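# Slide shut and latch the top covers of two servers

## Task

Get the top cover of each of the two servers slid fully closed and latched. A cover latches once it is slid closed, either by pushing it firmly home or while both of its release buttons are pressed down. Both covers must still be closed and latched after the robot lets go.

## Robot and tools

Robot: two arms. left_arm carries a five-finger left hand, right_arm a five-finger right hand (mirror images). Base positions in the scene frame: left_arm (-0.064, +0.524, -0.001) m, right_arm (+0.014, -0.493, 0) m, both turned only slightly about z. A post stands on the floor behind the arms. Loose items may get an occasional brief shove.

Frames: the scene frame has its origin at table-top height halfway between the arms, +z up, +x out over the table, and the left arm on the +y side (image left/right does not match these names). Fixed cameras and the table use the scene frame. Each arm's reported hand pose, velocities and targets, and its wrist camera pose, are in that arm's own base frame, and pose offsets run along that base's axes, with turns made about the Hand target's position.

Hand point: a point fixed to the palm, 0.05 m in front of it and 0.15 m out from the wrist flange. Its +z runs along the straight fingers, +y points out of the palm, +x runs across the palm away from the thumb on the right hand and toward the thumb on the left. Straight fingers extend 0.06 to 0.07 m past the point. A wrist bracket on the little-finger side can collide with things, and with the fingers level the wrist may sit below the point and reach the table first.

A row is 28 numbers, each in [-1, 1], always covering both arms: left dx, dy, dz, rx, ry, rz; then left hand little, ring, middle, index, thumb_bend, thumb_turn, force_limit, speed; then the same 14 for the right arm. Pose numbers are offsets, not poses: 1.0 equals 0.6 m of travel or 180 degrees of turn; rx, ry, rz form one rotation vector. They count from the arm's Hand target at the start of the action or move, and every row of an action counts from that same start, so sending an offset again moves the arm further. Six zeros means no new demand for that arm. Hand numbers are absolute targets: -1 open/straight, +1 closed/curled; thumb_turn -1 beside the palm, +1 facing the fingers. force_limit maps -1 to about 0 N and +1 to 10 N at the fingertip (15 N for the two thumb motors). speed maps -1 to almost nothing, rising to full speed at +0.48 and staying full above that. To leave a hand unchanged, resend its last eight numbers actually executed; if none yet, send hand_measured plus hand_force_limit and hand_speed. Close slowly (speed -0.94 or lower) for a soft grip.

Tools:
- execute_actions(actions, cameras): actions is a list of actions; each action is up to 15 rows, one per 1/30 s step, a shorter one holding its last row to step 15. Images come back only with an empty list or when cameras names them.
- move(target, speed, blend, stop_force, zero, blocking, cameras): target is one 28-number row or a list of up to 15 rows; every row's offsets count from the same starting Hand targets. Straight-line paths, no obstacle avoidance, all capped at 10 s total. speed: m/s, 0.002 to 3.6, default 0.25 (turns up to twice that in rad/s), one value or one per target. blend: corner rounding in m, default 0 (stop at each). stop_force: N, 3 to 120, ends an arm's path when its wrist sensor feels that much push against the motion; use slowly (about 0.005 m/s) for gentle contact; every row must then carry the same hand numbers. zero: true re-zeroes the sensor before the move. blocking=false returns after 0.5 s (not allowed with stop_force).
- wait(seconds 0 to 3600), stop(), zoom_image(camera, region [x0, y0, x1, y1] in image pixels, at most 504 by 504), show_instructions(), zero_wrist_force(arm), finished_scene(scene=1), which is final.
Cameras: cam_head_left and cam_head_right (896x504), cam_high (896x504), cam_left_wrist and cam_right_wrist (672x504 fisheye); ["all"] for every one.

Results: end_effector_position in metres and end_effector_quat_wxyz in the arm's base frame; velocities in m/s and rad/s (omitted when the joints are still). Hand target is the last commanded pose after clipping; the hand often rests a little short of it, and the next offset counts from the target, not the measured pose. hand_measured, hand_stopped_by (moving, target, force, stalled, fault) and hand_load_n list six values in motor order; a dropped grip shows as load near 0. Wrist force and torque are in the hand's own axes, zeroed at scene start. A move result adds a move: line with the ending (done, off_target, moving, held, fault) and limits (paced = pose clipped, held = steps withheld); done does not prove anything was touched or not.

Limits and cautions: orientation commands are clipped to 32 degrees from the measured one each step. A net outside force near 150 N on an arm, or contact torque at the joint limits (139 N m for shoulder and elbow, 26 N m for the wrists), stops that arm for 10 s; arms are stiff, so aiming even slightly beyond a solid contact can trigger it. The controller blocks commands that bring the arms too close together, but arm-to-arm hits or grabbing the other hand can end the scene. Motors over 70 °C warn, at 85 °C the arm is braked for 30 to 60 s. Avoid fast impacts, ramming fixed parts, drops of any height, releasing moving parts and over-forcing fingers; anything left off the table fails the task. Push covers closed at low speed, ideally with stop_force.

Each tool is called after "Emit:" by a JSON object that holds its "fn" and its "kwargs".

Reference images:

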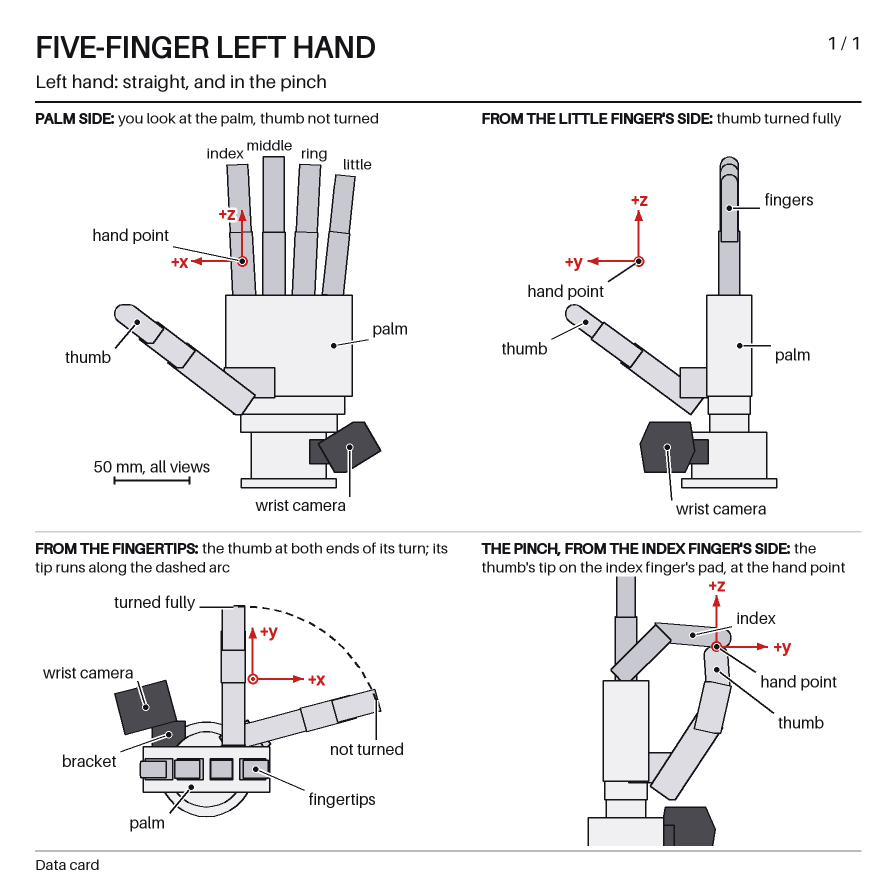

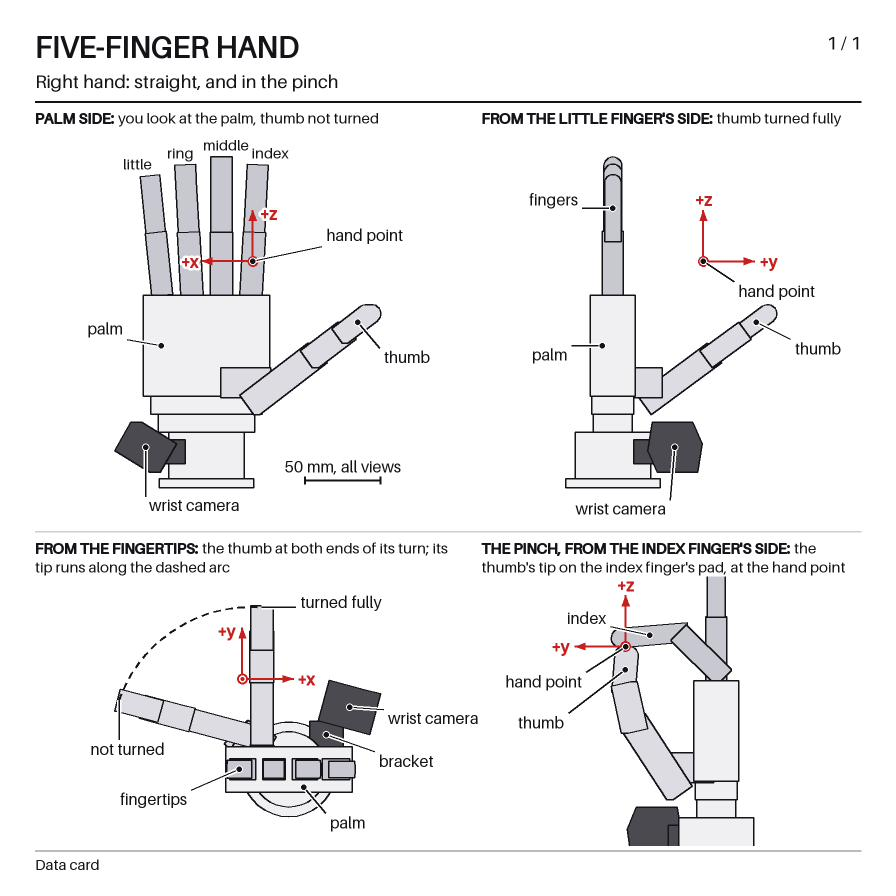

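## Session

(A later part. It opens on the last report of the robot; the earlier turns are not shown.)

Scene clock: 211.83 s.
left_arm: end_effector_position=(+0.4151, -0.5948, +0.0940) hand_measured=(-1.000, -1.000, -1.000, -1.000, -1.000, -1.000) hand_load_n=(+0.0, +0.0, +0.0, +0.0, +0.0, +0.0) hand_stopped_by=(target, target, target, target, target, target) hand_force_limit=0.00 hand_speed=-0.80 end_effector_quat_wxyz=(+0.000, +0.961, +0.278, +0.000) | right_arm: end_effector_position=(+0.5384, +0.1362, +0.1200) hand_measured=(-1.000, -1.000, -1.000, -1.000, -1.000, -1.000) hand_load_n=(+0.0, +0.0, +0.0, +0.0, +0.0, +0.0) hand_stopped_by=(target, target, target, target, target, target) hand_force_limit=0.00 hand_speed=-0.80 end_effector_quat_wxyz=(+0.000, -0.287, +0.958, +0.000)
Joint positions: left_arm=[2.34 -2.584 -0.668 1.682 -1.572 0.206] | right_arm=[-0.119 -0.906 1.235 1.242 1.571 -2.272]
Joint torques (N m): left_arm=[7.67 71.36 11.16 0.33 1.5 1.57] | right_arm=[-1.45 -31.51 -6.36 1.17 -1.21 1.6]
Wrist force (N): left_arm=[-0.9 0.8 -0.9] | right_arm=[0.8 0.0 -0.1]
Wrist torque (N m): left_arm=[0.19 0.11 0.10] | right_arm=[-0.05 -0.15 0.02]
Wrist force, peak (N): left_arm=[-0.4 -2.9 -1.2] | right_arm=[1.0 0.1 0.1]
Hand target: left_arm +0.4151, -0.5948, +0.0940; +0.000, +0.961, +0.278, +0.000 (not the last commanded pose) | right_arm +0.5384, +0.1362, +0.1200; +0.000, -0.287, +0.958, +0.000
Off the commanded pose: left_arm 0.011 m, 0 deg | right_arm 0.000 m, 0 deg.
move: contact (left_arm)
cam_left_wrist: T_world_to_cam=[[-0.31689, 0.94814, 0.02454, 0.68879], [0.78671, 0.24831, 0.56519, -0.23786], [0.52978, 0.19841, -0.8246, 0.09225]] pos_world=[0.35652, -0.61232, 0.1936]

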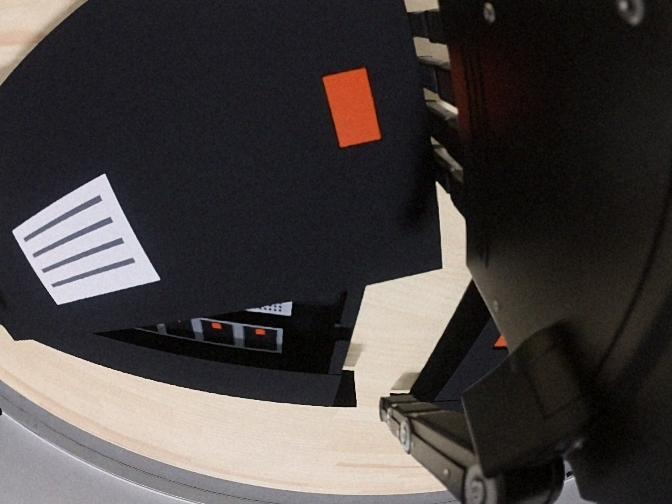

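Emit:
{"fn": "move", "kwargs": {"target": [0,0,0,0,0,0,-1,-1,-1,-1,-1,-1,0,-0.8, -0.0275,0.0418,0,0,0,0,-1,-1,-1,-1,-1,-1,0,-0.8], "speed": 0.01, "stop_force": 3, "cameras": ["all"]}}

Scene clock: 216.63 s.
left_arm: end_effector_position=(+0.4151, -0.5948, +0.0940) hand_measured=(-1.000, -1.000, -1.000, -1.000, -1.000, -1.000) hand_load_n=(+0.0, +0.0, +0.0, +0.0, +0.0, +0.0) hand_stopped_by=(target, target, target, target, target, target) hand_force_limit=0.00 hand_speed=-0.80 end_effector_quat_wxyz=(+0.000, +0.961, +0.278, +0.000) | right_arm: end_effector_position=(+0.5260, +0.1551, +0.1200) hand_measured=(-1.000, -1.000, -1.000, -1.000, -1.000, -1.000) hand_load_n=(+0.0, +0.0, +0.0, +0.0, -0.5, +0.0) hand_stopped_by=(target, target, target, target, target, target) hand_force_limit=0.00 hand_speed=-0.80 end_effector_quat_wxyz=(+0.000, -0.287, +0.958, +0.000)
Joint positions: left_arm=[2.34 -2.584 -0.668 1.682 -1.572 0.206] | right_arm=[-0.086 -0.929 1.274 1.226 1.571 -2.239]
Joint torques (N m): left_arm=[7.3 71.04 19.16 0.36 1.47 1.48] | right_arm=[-11.37 -30.31 -28.42 2.36 -1.25 -1.7]
Wrist force (N): left_arm=[-0.7 -2.8 -0.7] | right_arm=[0.4 0.8 0.0]
Wrist torque (N m): left_arm=[0.14 0.12 0.13] | right_arm=[0.11 -0.06 0.06]
Wrist force, peak (N): left_arm=[-0.7 -5.4 -0.9] | right_arm=[1.4 -7.2 -0.1]
Hand target: left_arm +0.4151, -0.5948, +0.0940; +0.000, +0.961, +0.278, +0.000 | right_arm +0.5260, +0.1551, +0.1200; +0.000, -0.287, +0.958, +0.000 (not the last commanded pose)
Off the commanded pose: left_arm 0.000 m, 0 deg | right_arm 0.007 m, 0 deg.
move: contact (right_arm)
cam_left_wrist: T_world_to_cam=[[-0.31689, 0.94814, 0.02454, 0.68879], [0.78671, 0.24831, 0.56519, -0.23786], [0.52978, 0.19841, -0.8246, 0.09225]] pos_world=[0.35652, -0.61232, 0.1936]
cam_right_wrist: T_world_to_cam=[[-0.75569, 0.65312, -0.04866, 0.30754], [0.5558, 0.67884, 0.47987, -0.44849], [0.34644, 0.33559, -0.87599, -0.01541]] pos_world=[0.48701, 0.10876, 0.21668]

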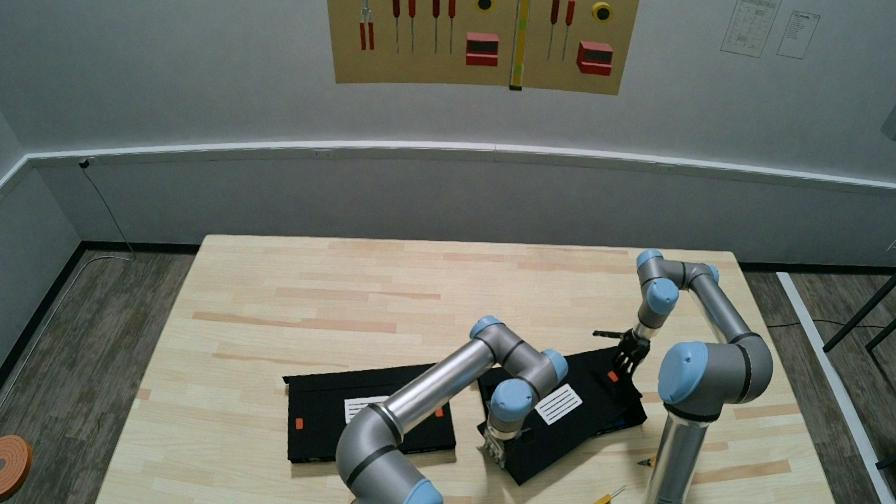

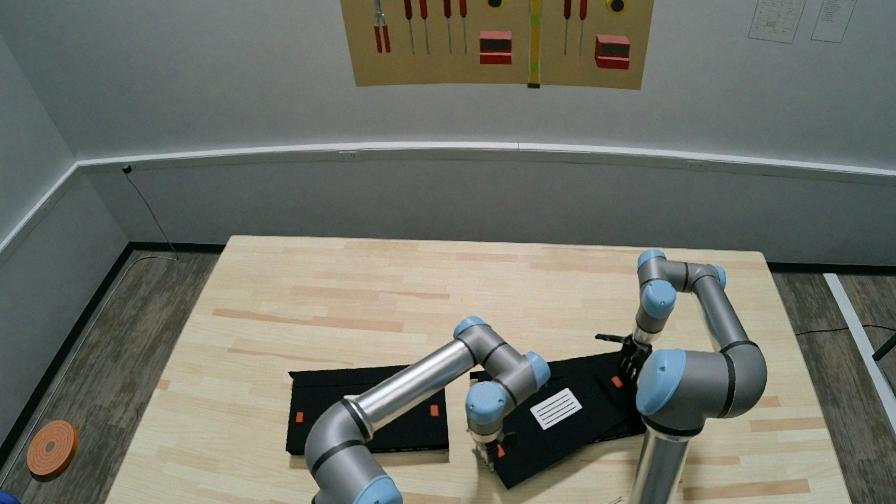

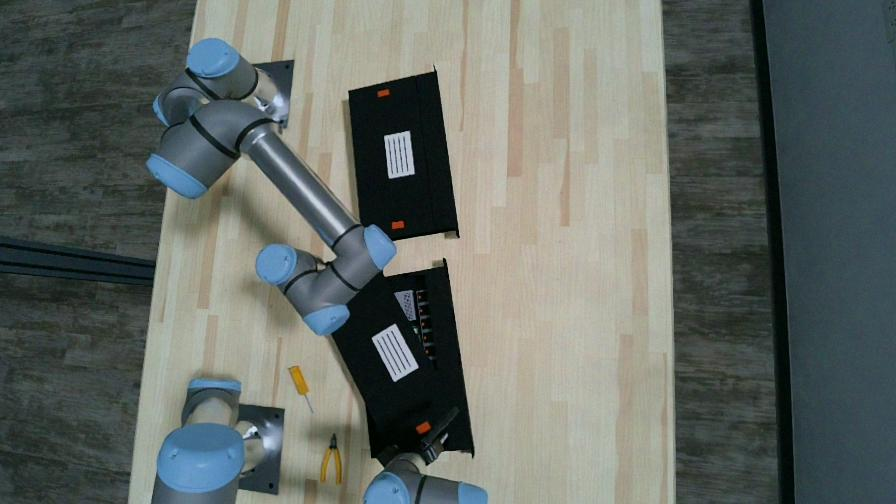

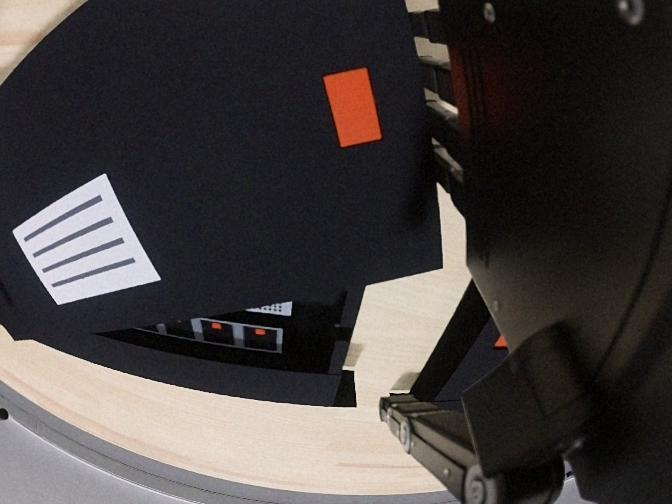

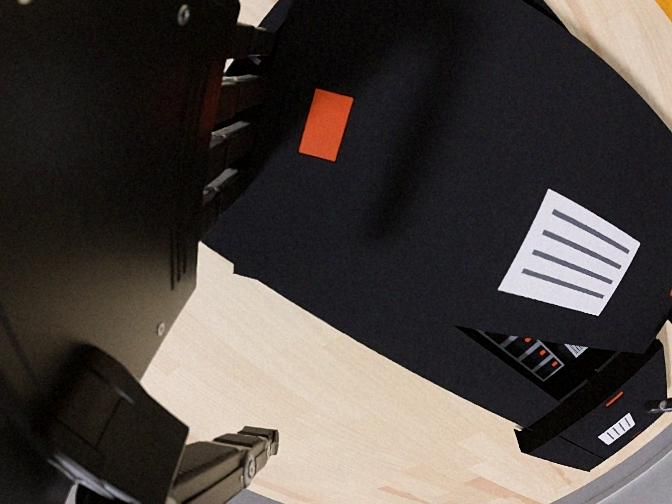

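Emit:
{"fn": "move", "kwargs": {"target": [0,0,0,0,0,0,-1,-1,-1,-1,-1,-1,0,-0.8, -0.0275,0.0418,0,0,0,0,-1,-1,-1,-1,-1,-1,0,-0.8], "speed": 0.003, "stop_force": 14}}

Scene clock: 220.47 s.
left_arm: end_effector_position=(+0.4151, -0.5948, +0.0940) hand_measured=(-1.000, -1.000, -1.000, -1.000, -1.000, -1.000) hand_load_n=(+0.0, +0.0, +0.0, +0.5, +0.0, +0.0) hand_stopped_by=(target, target, target, target, target, target) hand_force_limit=0.00 hand_speed=-0.80 end_effector_quat_wxyz=(+0.000, +0.961, +0.278, +0.000) | right_arm: end_effector_position=(+0.5257, +0.1557, +0.1200) hand_measured=(-1.000, -1.000, -1.000, -1.000, -1.000, -1.000) hand_load_n=(+0.0, +0.0, +0.0, +0.0, +0.0, +0.0) hand_stopped_by=(target, target, target, target, target, target) hand_force_limit=0.00 hand_speed=-0.80 end_effector_quat_wxyz=(+0.000, -0.287, +0.958, +0.000)
Joint positions: left_arm=[2.34 -2.584 -0.668 1.682 -1.572 0.206] | right_arm=[-0.085 -0.929 1.275 1.225 1.571 -2.237]
Joint torques (N m): left_arm=[7.17 69.69 24.83 0.46 1.41 1.41] | right_arm=[-6.83 -30.38 -24.95 4.9 -1.32 -1.74]
Wrist force (N): left_arm=[-0.3 -11.2 1.0] | right_arm=[0.9 -10.2 0.1]
Wrist torque (N m): left_arm=[-0.09 0.13 0.27] | right_arm=[0.29 -0.07 -0.31]
Wrist force, peak (N): left_arm=[-0.1 -11.6 0.8] | right_arm=[1.4 -13.9 -1.2]
Hand target: left_arm +0.4151, -0.5948, +0.0940; +0.000, +0.961, +0.278, +0.000 | right_arm +0.5257, +0.1557, +0.1200; +0.000, -0.287, +0.958, +0.000 (not the last commanded pose)
Off the commanded pose: left_arm 0.000 m, 0 deg | right_arm 0.029 m, 0 deg.
move: contact (right_arm)

Emit:
{"fn": "move", "kwargs": {"target": [0,0,0.01,0,0,0,-1,-1,-1,-1,-1,-1,0,-0.8, 0,0,0.01,0,0,0,-1,-1,-1,-1,-1,-1,0,-0.8], "speed": 0.02, "cameras": ["all"]}}

Scene clock: 223.13 s.
left_arm: end_effector_position=(+0.4151, -0.5948, +0.0999) hand_measured=(-1.000, -1.000, -1.000, -1.000, -1.000, -1.000) hand_load_n=(+0.0, +0.0, +0.0, +0.0, +0.0, +0.0) hand_stopped_by=(target, target, target, target, target, target) hand_force_limit=0.00 hand_speed=-0.80 end_effector_quat_wxyz=(+0.000, +0.961, +0.278, +0.000) | right_arm: end_effector_position=(+0.5257, +0.1557, +0.1259) hand_measured=(-1.000, -1.000, -1.000, -1.000, -1.000, -1.000) hand_load_n=(-0.5, +0.0, +0.0, +0.0, +0.0, -0.5) hand_stopped_by=(target, target, target, target, target, target) hand_force_limit=0.00 hand_speed=-0.80 end_effector_quat_wxyz=(+0.000, -0.287, +0.958, +0.000)
Joint positions: left_arm=[2.34 -2.582 -0.657 1.669 -1.572 0.206] | right_arm=[-0.085 -0.934 1.267 1.238 1.571 -2.237]
Joint torques (N m): left_arm=[7.32 74.33 28.56 -2.6 1.53 1.44] | right_arm=[-4.34 -57.04 -25.68 5.29 -1.51 -1.72]
Wrist force (N): left_arm=[-0.3 -11.1 2.3] | right_arm=[1.1 -10.6 2.9]
Wrist torque (N m): left_arm=[-0.08 0.17 0.27] | right_arm=[0.12 -0.23 -0.30]
Wrist force, peak (N): left_arm=[-0.1 -12.4 2.6] | right_arm=[1.0 -11.7 3.5]
Hand target: left_arm +0.4151, -0.5948, +0.1000; +0.000, +0.961, +0.278, +0.000 | right_arm +0.5257, +0.1557, +0.1260; +0.000, -0.287, +0.958, +0.000
Off the commanded pose: left_arm 0.000 m, 0 deg | right_arm 0.000 m, 0 deg.
move: done
cam_left_wrist: T_world_to_cam=[[-0.31689, 0.94814, 0.02454, 0.68865], [0.78671, 0.24831, 0.56519, -0.24119], [0.52978, 0.19841, -0.8246, 0.09712]] pos_world=[0.35652, -0.61232, 0.1995]
cam_right_wrist: T_world_to_cam=[[-0.75563, 0.65319, -0.04869, 0.30717], [0.55583, 0.67877, 0.47992, -0.45153], [0.34653, 0.33558, -0.87596, -0.01047]] pos_world=[0.48671, 0.10936, 0.22248]

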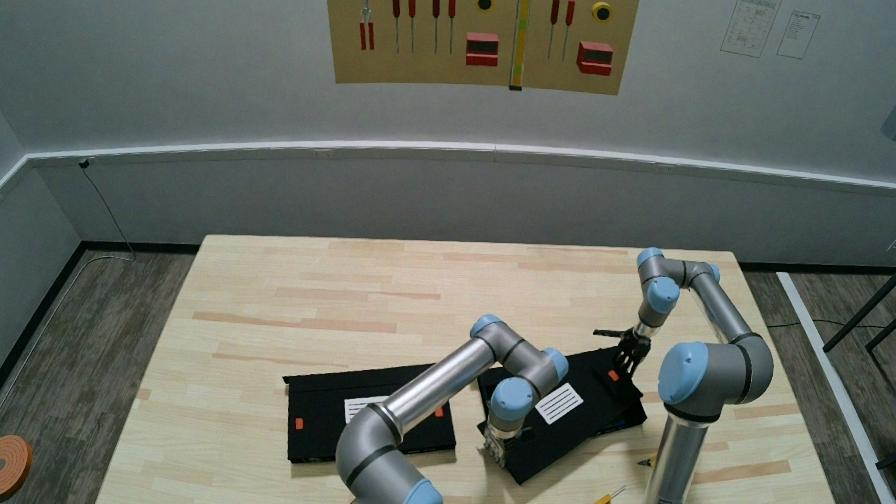

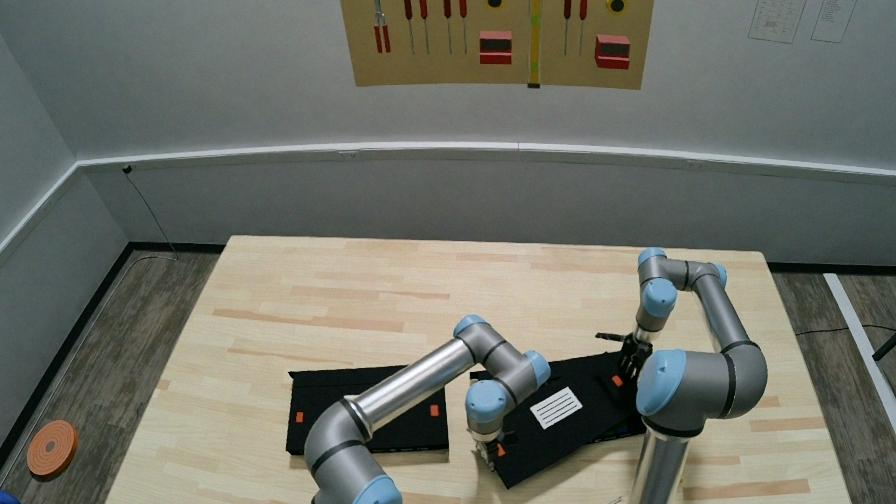

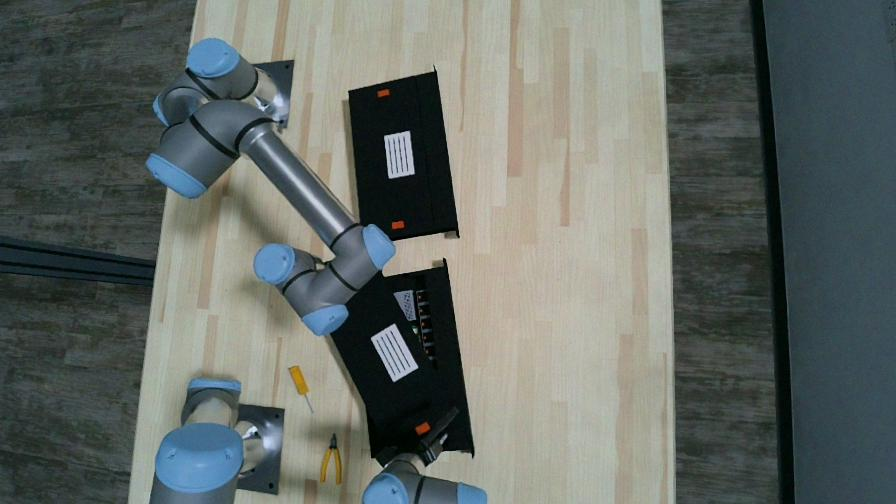

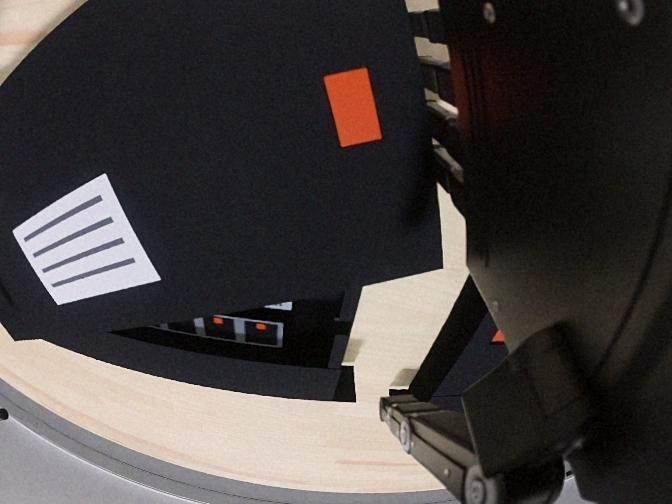

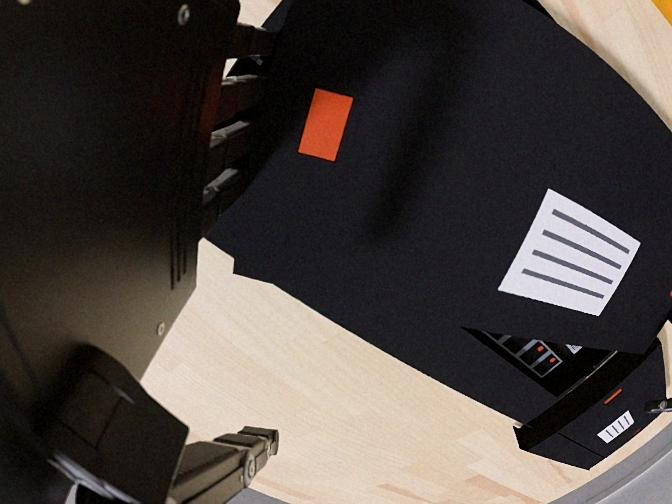

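Emit:
{"fn": "move", "kwargs": {"target": [0,0,0.04,0,0,0,-1,-1,-1,-1,-1,-1,0,-0.8, 0,0,0.04,0,0,0,-1,-1,-1,-1,-1,-1,0,-0.8], "speed": 0.03, "cameras": ["all"]}}

Scene clock: 226.37 s.
left_arm: end_effector_position=(+0.4151, -0.5948, +0.1239) hand_measured=(-1.000, -1.000, -1.000, -1.000, -1.000, -1.000) hand_load_n=(+0.0, +0.0, +0.0, +0.5, +0.0, +0.0) hand_stopped_by=(target, target, target, target, target, target) hand_force_limit=0.00 hand_speed=-0.80 end_effector_quat_wxyz=(+0.000, +0.961, +0.278, +0.000) | right_arm: end_effector_position=(+0.5257, +0.1557, +0.1499) hand_measured=(-1.000, -1.000, -1.000, -1.000, -1.000, -1.000) hand_load_n=(+0.0, +0.5, +0.5, +0.0, +0.0, +0.0) hand_stopped_by=(target, target, target, target, target, target) hand_force_limit=0.00 hand_speed=-0.80 end_effector_quat_wxyz=(+0.000, -0.287, +0.958, +0.000)
Joint positions: left_arm=[2.34 -2.575 -0.609 1.613 -1.572 0.206] | right_arm=[-0.085 -0.952 1.233 1.29 1.571 -2.237]
Joint torques (N m): left_arm=[6.66 71.58 28.35 -2.62 1.75 1.38] | right_arm=[5.22 -57.51 -26.69 5.58 -3.03 -1.25]
Wrist force (N): left_arm=[-0.2 -11.9 2.4] | right_arm=[1.3 -11.7 2.9]
Wrist torque (N m): left_arm=[-0.12 0.16 0.28] | right_arm=[0.04 -0.25 -0.33]
Wrist force, peak (N): left_arm=[0.2 -12.3 2.4] | right_arm=[1.3 -11.7 2.9]
Hand target: left_arm +0.4151, -0.5948, +0.1240; +0.000, +0.961, +0.278, +0.000 | right_arm +0.5257, +0.1557, +0.1500; +0.000, -0.287, +0.958, +0.000
Off the commanded pose: left_arm 0.000 m, 0 deg | right_arm 0.000 m, 0 deg.
move: done
cam_left_wrist: T_world_to_cam=[[-0.31684, 0.94816, 0.02447, 0.68807], [0.78672, 0.24831, 0.56517, -0.25475], [0.52979, 0.19832, -0.82461, 0.11685]] pos_world=[0.35652, -0.61232, 0.2235]
cam_right_wrist: T_world_to_cam=[[-0.75563, 0.65319, -0.04869, 0.30834], [0.55583, 0.67877, 0.47992, -0.46305], [0.34653, 0.33558, -0.87596, 0.01055]] pos_world=[0.48671, 0.10936, 0.24648]

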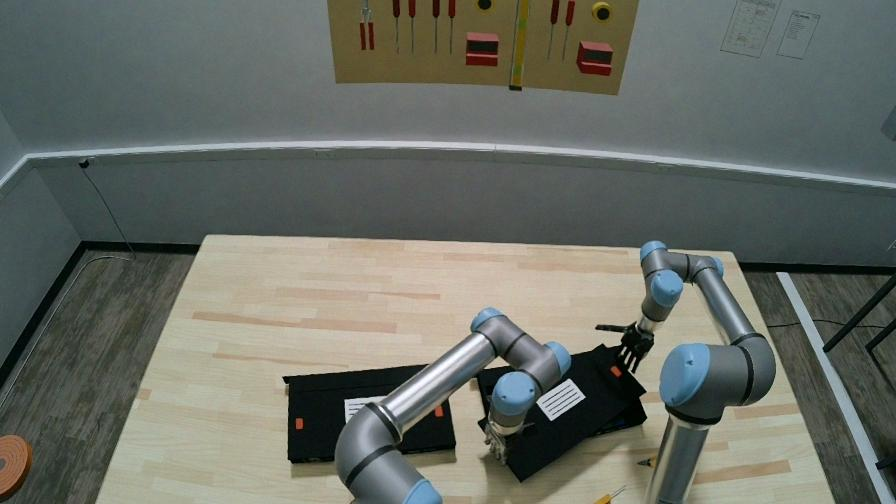

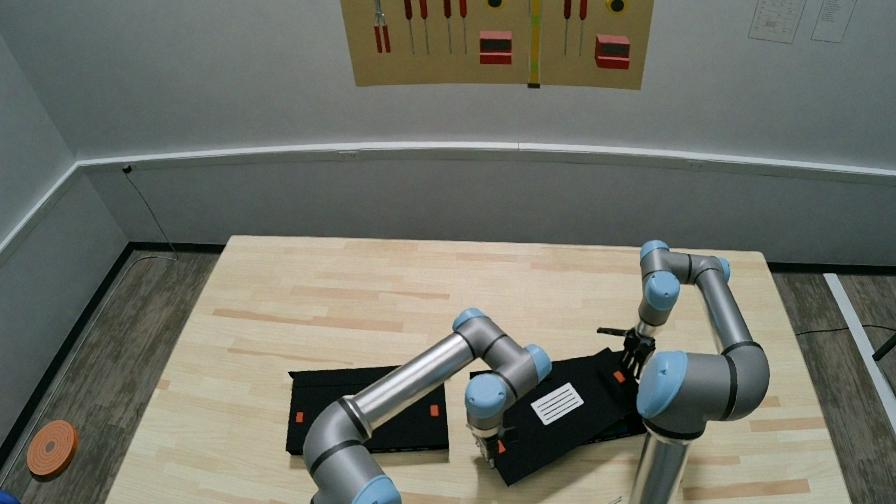

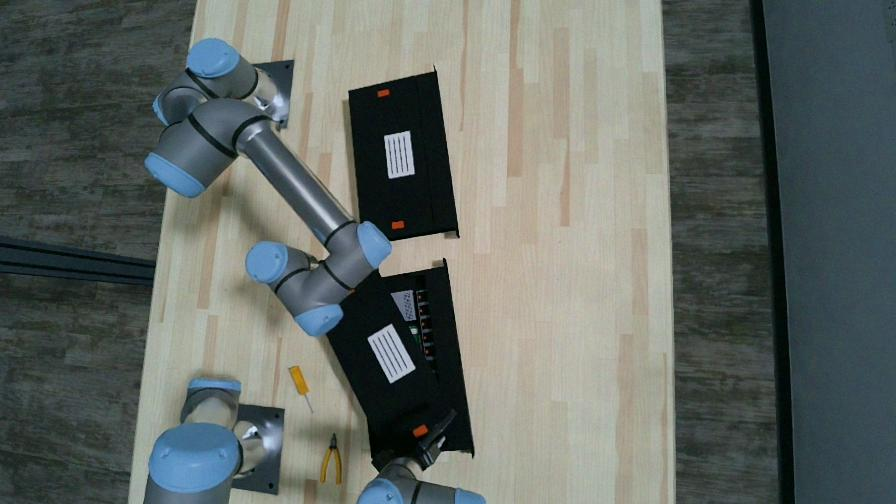

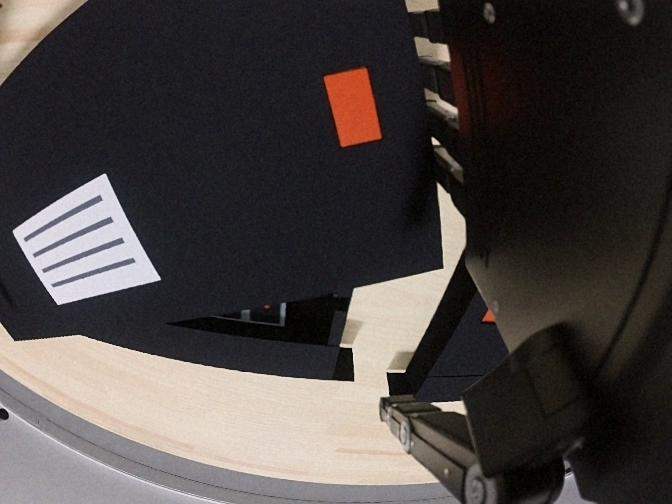

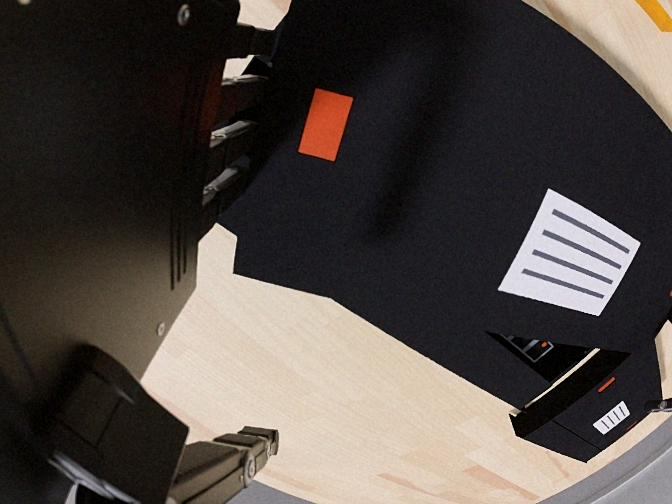

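Emit:
{"fn": "zoom_image", "kwargs": {"camera": "cam_high", "region": [420, 250, 490, 310]}}

Emit:
{"fn": "zoom_image", "kwargs": {"camera": "cam_high", "region": [420, 410, 490, 470]}}

Emit:
{"fn": "zoom_image", "kwargs": {"camera": "cam_high", "region": [355, 430, 425, 490]}}

Scaled by 7.200 from the camera's image (finer frame: 1280x720).

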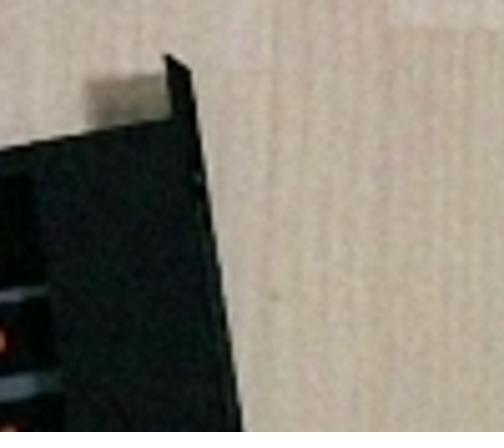

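Scaled by 7.200 from the camera's image (finer frame: 1280x720).

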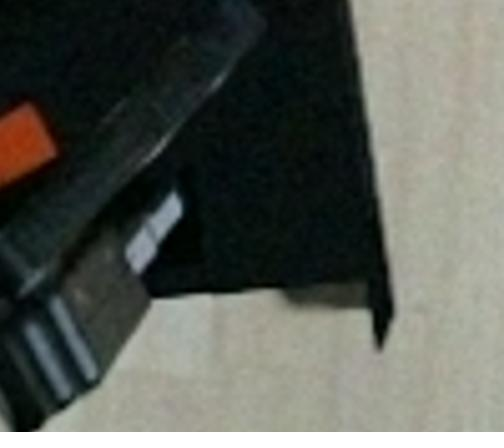

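Scaled by 7.200 from the camera's image (finer frame: 1280x720).

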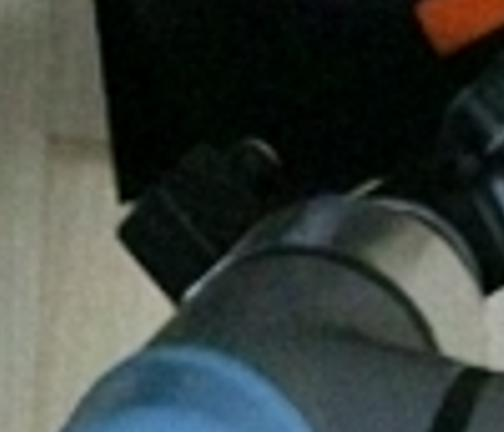

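Emit:
{"fn": "move", "kwargs": {"target": [[0.01515,-0.0002,0,0,0,-0.01556,-1,-1,-1,-1,-1,-1,0,-0.8,-0.0075,-0.01418,0,0,0,-0.01556,-1,-1,-1,-1,-1,-1,0,-0.8],[0.0305,-0.001,0,0,0,-0.03111,-1,-1,-1,-1,-1,-1,0,-0.8,-0.01545,-0.02788,0,0,0,-0.03111,-1,-1,-1,-1,-1,-1,0,-0.8],[0.046,-0.00245,0,0,0,-0.04667,-1,-1,-1,-1,-1,-1,0,-0.8,-0.02385,-0.04105,0,0,0,-0.04667,-1,-1,-1,-1,-1,-1,0,-0.8],[0.06165,-0.00458,0,0,0,-0.06222,-1,-1,-1,-1,-1,-1,0,-0.8,-0.03265,-0.0537,0,0,0,-0.06222,-1,-1,-1,-1,-1,-1,0,-0.8],[0.07742,-0.00735,0,0,0,-0.07778,-1,-1,-1,-1,-1,-1,0,-0.8,-0.04183,-0.0658,0,0,0,-0.07778,-1,-1,-1,-1,-1,-1,0,-0.8],[0.09323,-0.0108,0,0,0,-0.09333,-1,-1,-1,-1,-1,-1,0,-0.8,-0.05137,-0.07732,0,0,0,-0.09333,-1,-1,-1,-1,-1,-1,0,-0.8],[0.10912,-0.0149,0,0,0,-0.10889,-1,-1,-1,-1,-1,-1,0,-0.8,-0.06123,-0.08827,0,0,0,-0.10889,-1,-1,-1,-1,-1,-1,0,-0.8],[0.12498,-0.01968,0,0,0,-0.12444,-1,-1,-1,-1,-1,-1,0,-0.8,-0.0714,-0.0986,0,0,0,-0.12444,-1,-1,-1,-1,-1,-1,0,-0.8]], "speed": 0.03, "blend": 0.003, "cameras": ["all"]}}

Scene clock: 258.20 s.
left_arm: end_effector_position=(+0.4893, -0.6056, +0.1235) hand_measured=(-1.000, -1.000, -1.000, -1.000, -1.000, -1.000) hand_load_n=(+0.0, +0.0, -0.5, +0.5, +0.0, +0.0) hand_stopped_by=(target, target, target, target, target, target) hand_force_limit=0.00 hand_speed=-0.80 end_effector_quat_wxyz=(+0.015, +0.996, +0.086, +0.010) | right_arm: end_effector_position=(+0.4828, +0.0965, +0.1500) hand_measured=(-1.000, -1.000, -1.000, -1.000, -1.000, -1.000) hand_load_n=(+0.0, -0.5, +0.0, +0.0, +0.0, +0.0) hand_stopped_by=(target, target, target, target, target, target) hand_force_limit=0.00 hand_speed=-0.80 end_effector_quat_wxyz=(+0.000, -0.095, +0.995, +0.000)
Joint positions: left_arm=[2.445 -2.862 -0.035 1.361 -1.564 0.701] | right_arm=[-0.223 -1.129 1.513 1.188 1.571 -1.985]
Joint torques (N m): left_arm=[8.41 75.7 24.13 1.54 1.83 1.88] | right_arm=[-12.11 -46.36 -5.48 1.13 -1.9 1.67]
Wrist force (N): left_arm=[-2.7 -3.2 -2.0] | right_arm=[0.6 0.9 -0.1]
Wrist torque (N m): left_arm=[0.16 0.06 -0.09] | right_arm=[0.13 -0.09 0.02]
Wrist force, peak (N): left_arm=[0.1 -13.9 2.7] | right_arm=[1.1 -13.4 3.1]
Hand target: left_arm +0.4901, -0.6066, +0.1240; +0.000, +0.996, +0.086, +0.000 | right_arm +0.4828, +0.0965, +0.1500; +0.000, -0.095, +0.995, +0.000
Off the commanded pose: left_arm 0.001 m, 2 deg | right_arm 0.000 m, 0 deg.
elbow stopped short (left arm): the move would have taken joint 3 (elbow) straighter than the controller allows.
move: done
cam_left_wrist: T_world_to_cam=[[0.06762, 0.99771, -0.00135, 0.56691], [0.80977, -0.05409, 0.58425, -0.50701], [0.58284, -0.0406, -0.81157, -0.09289]] pos_world=[0.42637, -0.59681, 0.2216]
cam_right_wrist: T_world_to_cam=[[-0.44978, 0.89181, -0.04871, 0.14392], [0.77254, 0.41583, 0.47986, -0.4784], [0.4482, 0.1782, -0.87599, 0.01142]] pos_world=[0.42919, 0.06855, 0.24658]

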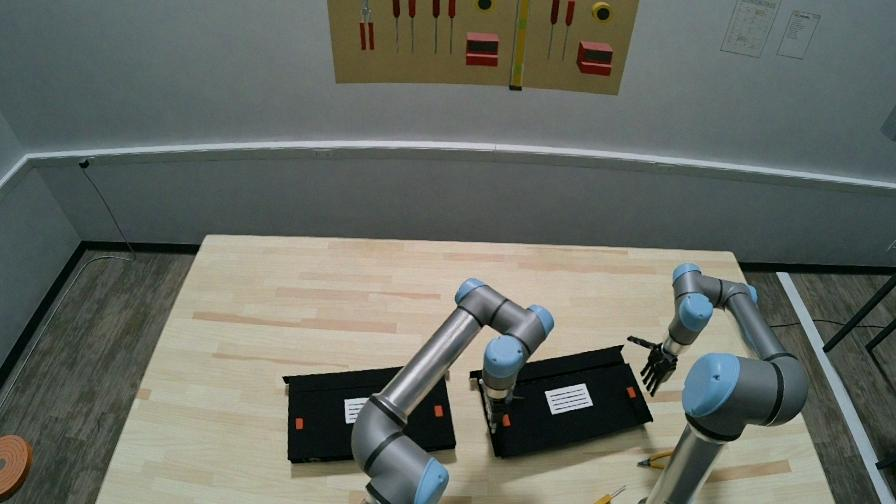

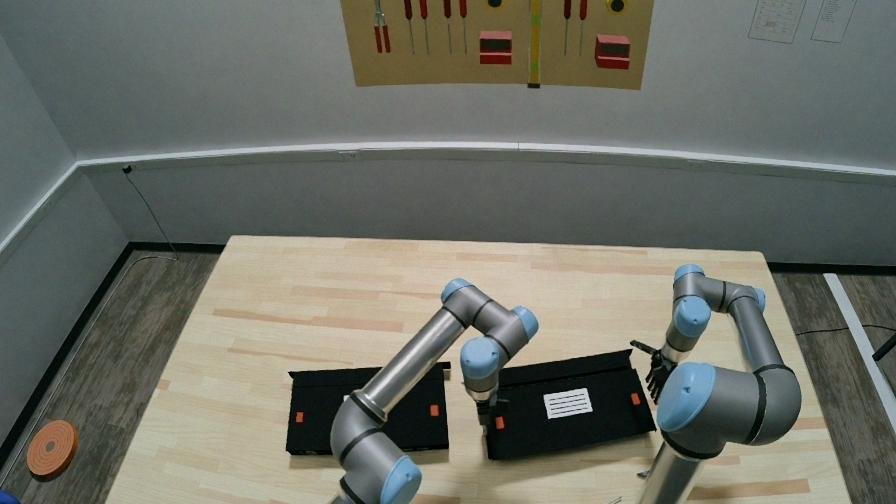

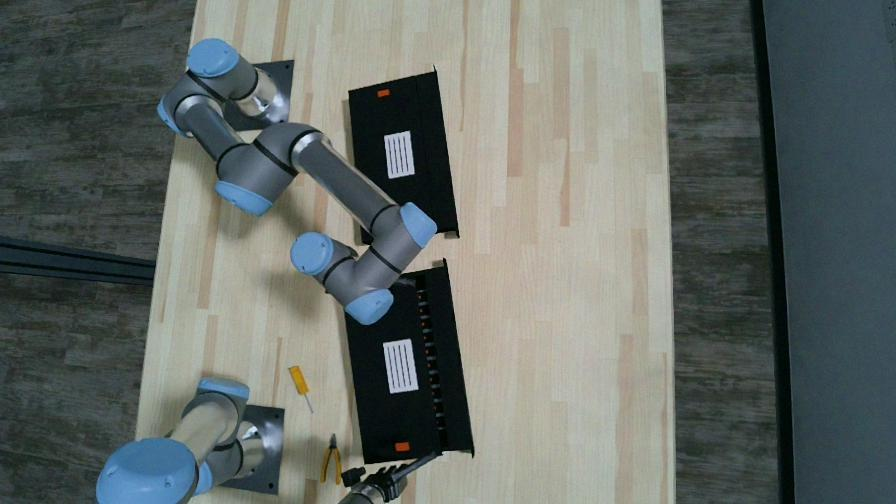

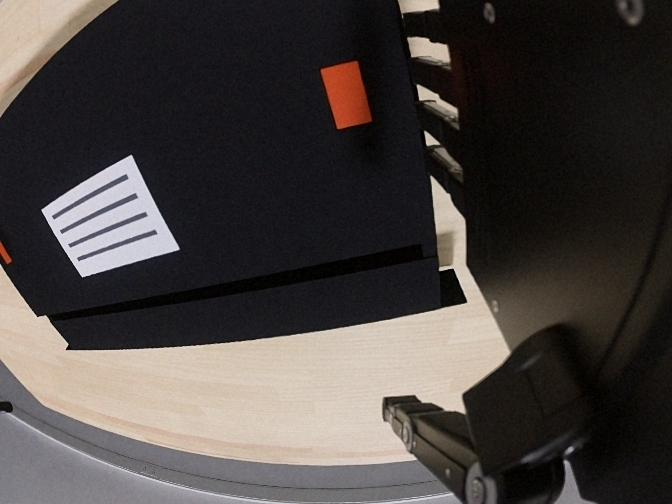

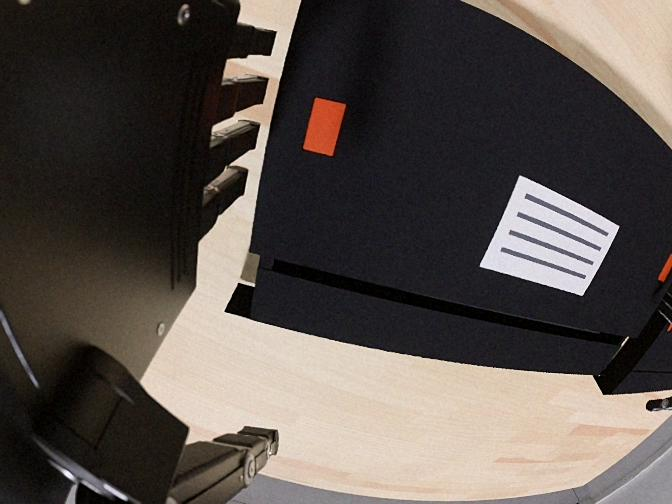

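Emit:
{"fn": "zoom_image", "kwargs": {"camera": "cam_right_wrist", "region": [220, 0, 460, 330]}}

Emit:
{"fn": "zoom_image", "kwargs": {"camera": "cam_left_wrist", "region": [250, 130, 480, 330]}}

Emit:
{"fn": "zoom_image", "kwargs": {"camera": "cam_high", "region": [320, 240, 490, 480]}}

Emit:
{"fn": "zoom_image", "kwargs": {"camera": "cam_head_left", "region": [460, 330, 670, 470]}}

Scaled by 1.527 from the camera's image (finer frame: 960x720).

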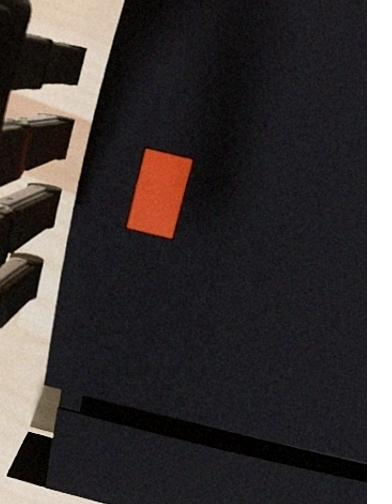

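Scaled by 2.191 from the camera's image (finer frame: 960x720).

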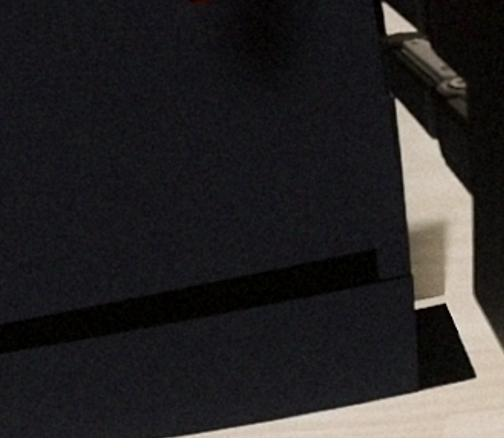

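Scaled by 2.100 from the camera's image (finer frame: 1280x720).

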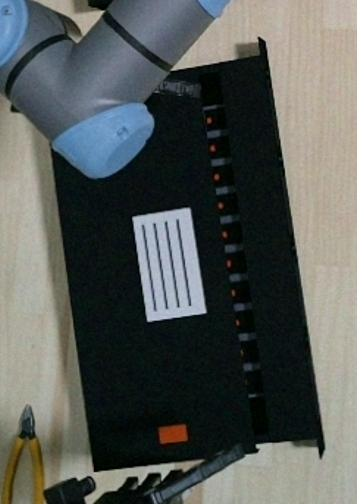

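Scaled by 2.400 from the camera's image (finer frame: 1280x720).

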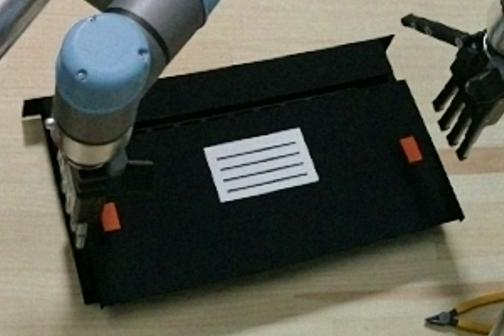

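Emit:
{"fn": "move", "kwargs": {"target": [[-0.008,0.02,0,0,0,0,-1,-1,-1,-1,-1,-1,0,-0.8,0.0075,-0.025,0,0,0,0,-1,-1,-1,-1,-1,-1,0,-0.8],[-0.06,0.04,0.1,0,0,0,-1,-1,-1,-1,-1,-1,0,-0.8,0.0075,-0.025,0,0,0,0,-1,-1,-1,-1,-1,-1,0,-0.8]], "speed": 0.05, "cameras": ["all"]}}

Scene clock: 280.87 s.
left_arm: end_effector_position=(+0.4541, -0.5826, +0.1839) hand_measured=(-1.000, -1.000, -1.000, -1.000, -1.000, -1.000) hand_load_n=(+0.0, +0.0, +0.0, +0.0, +0.0, +0.0) hand_stopped_by=(target, target, target, target, target, target) hand_force_limit=0.00 hand_speed=-0.80 end_effector_quat_wxyz=(+0.000, +0.996, +0.086, +0.000) | right_arm: end_effector_position=(+0.4873, +0.0815, +0.1500) hand_measured=(-1.000, -1.000, -1.000, -1.000, -1.000, -1.000) hand_load_n=(+0.0, +0.0, +0.0, +0.0, +0.0, +0.0) hand_stopped_by=(target, target, target, target, target, target) hand_force_limit=0.00 hand_speed=-0.80 end_effector_quat_wxyz=(+0.000, -0.095, +0.995, +0.000)
Joint positions: left_arm=[2.434 -2.628 -0.353 1.411 -1.571 0.692] | right_arm=[-0.253 -1.121 1.5 1.192 1.571 -2.015]
Joint torques (N m): left_arm=[-8.27 72 12.05 -0.99 1.66 -2.67] | right_arm=[-12.95 -22.01 -28.31 3.55 0.9 -1.73]
Wrist force (N): left_arm=[-0.6 1.0 -0.3] | right_arm=[0.4 1.1 0.0]
Wrist torque (N m): left_arm=[0.21 0.05 0.11] | right_arm=[0.15 -0.06 0.10]
Wrist force, peak (N): left_arm=[-2.5 -2.9 -1.6] | right_arm=[0.7 1.4 0.0]
Hand target: left_arm +0.4541, -0.5826, +0.1840; +0.000, +0.996, +0.086, +0.000 | right_arm +0.4873, +0.0815, +0.1500; +0.000, -0.095, +0.995, +0.000
Off the commanded pose: left_arm 0.000 m, 0 deg | right_arm 0.000 m, 0 deg.
move: done
cam_left_wrist: T_world_to_cam=[[0.06835, 0.99736, 0.02467, 0.5411], [0.8221, -0.07032, 0.56498, -0.52401], [0.56522, -0.01834, -0.82473, 0.00096]] pos_world=[0.39326, -0.5765, 0.2835]
cam_right_wrist: T_world_to_cam=[[-0.44969, 0.89186, -0.0487, 0.15923], [0.77254, 0.41574, 0.47993, -0.47558], [0.44828, 0.1782, -0.87595, 0.01208]] pos_world=[0.4336, 0.05355, 0.24658]

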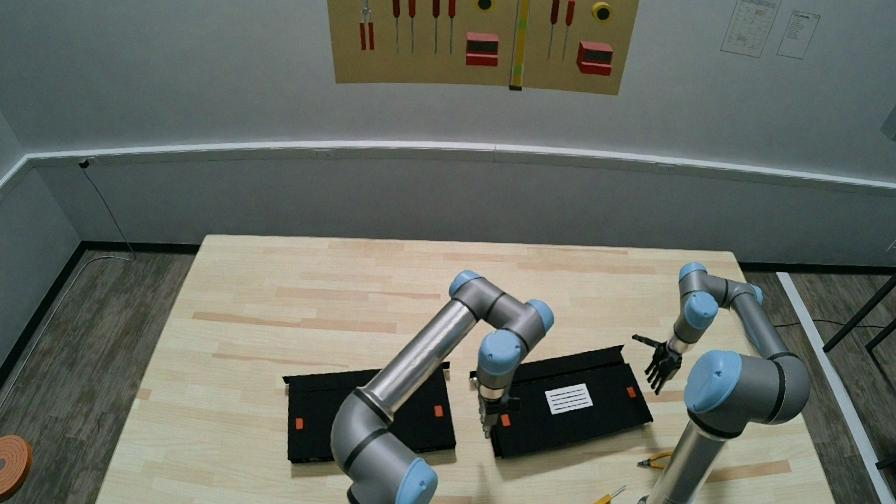

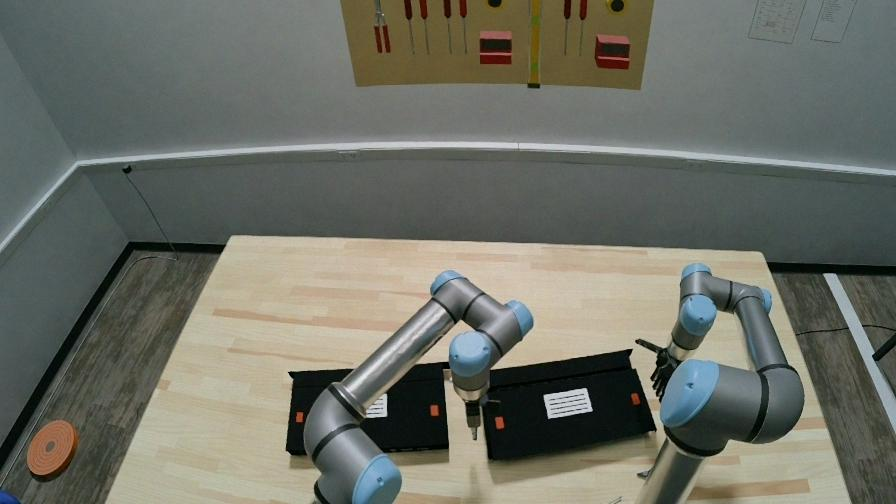

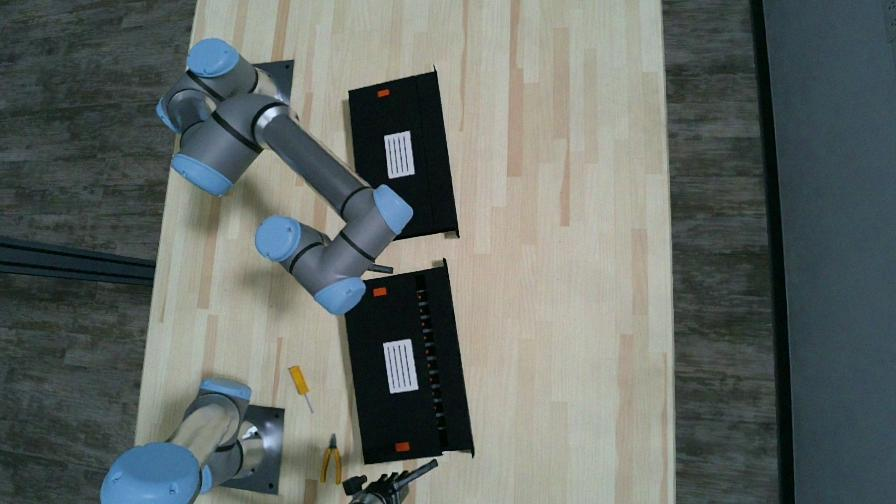

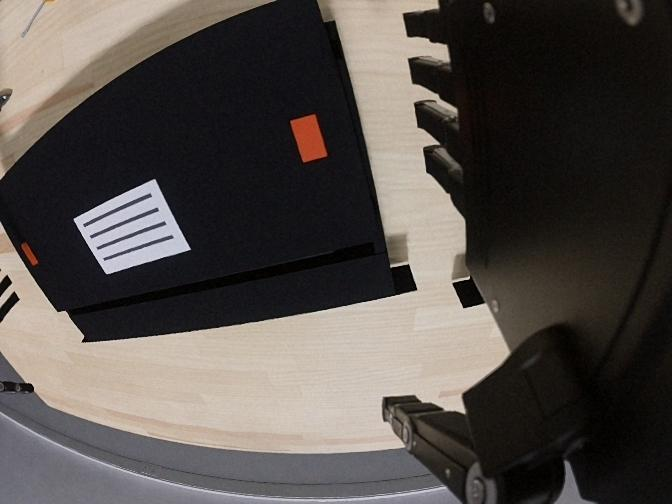

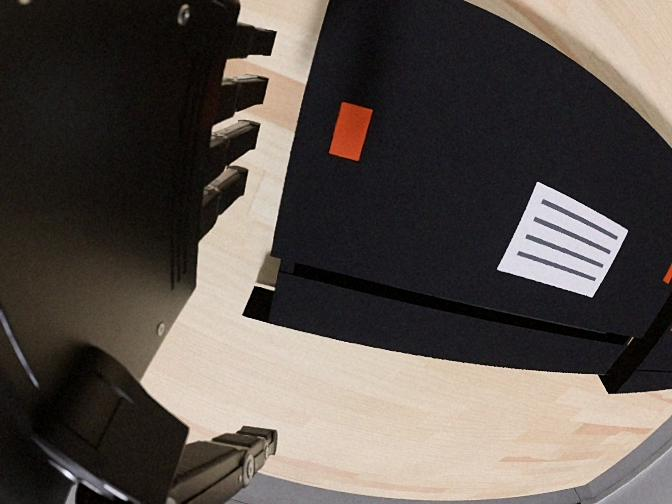

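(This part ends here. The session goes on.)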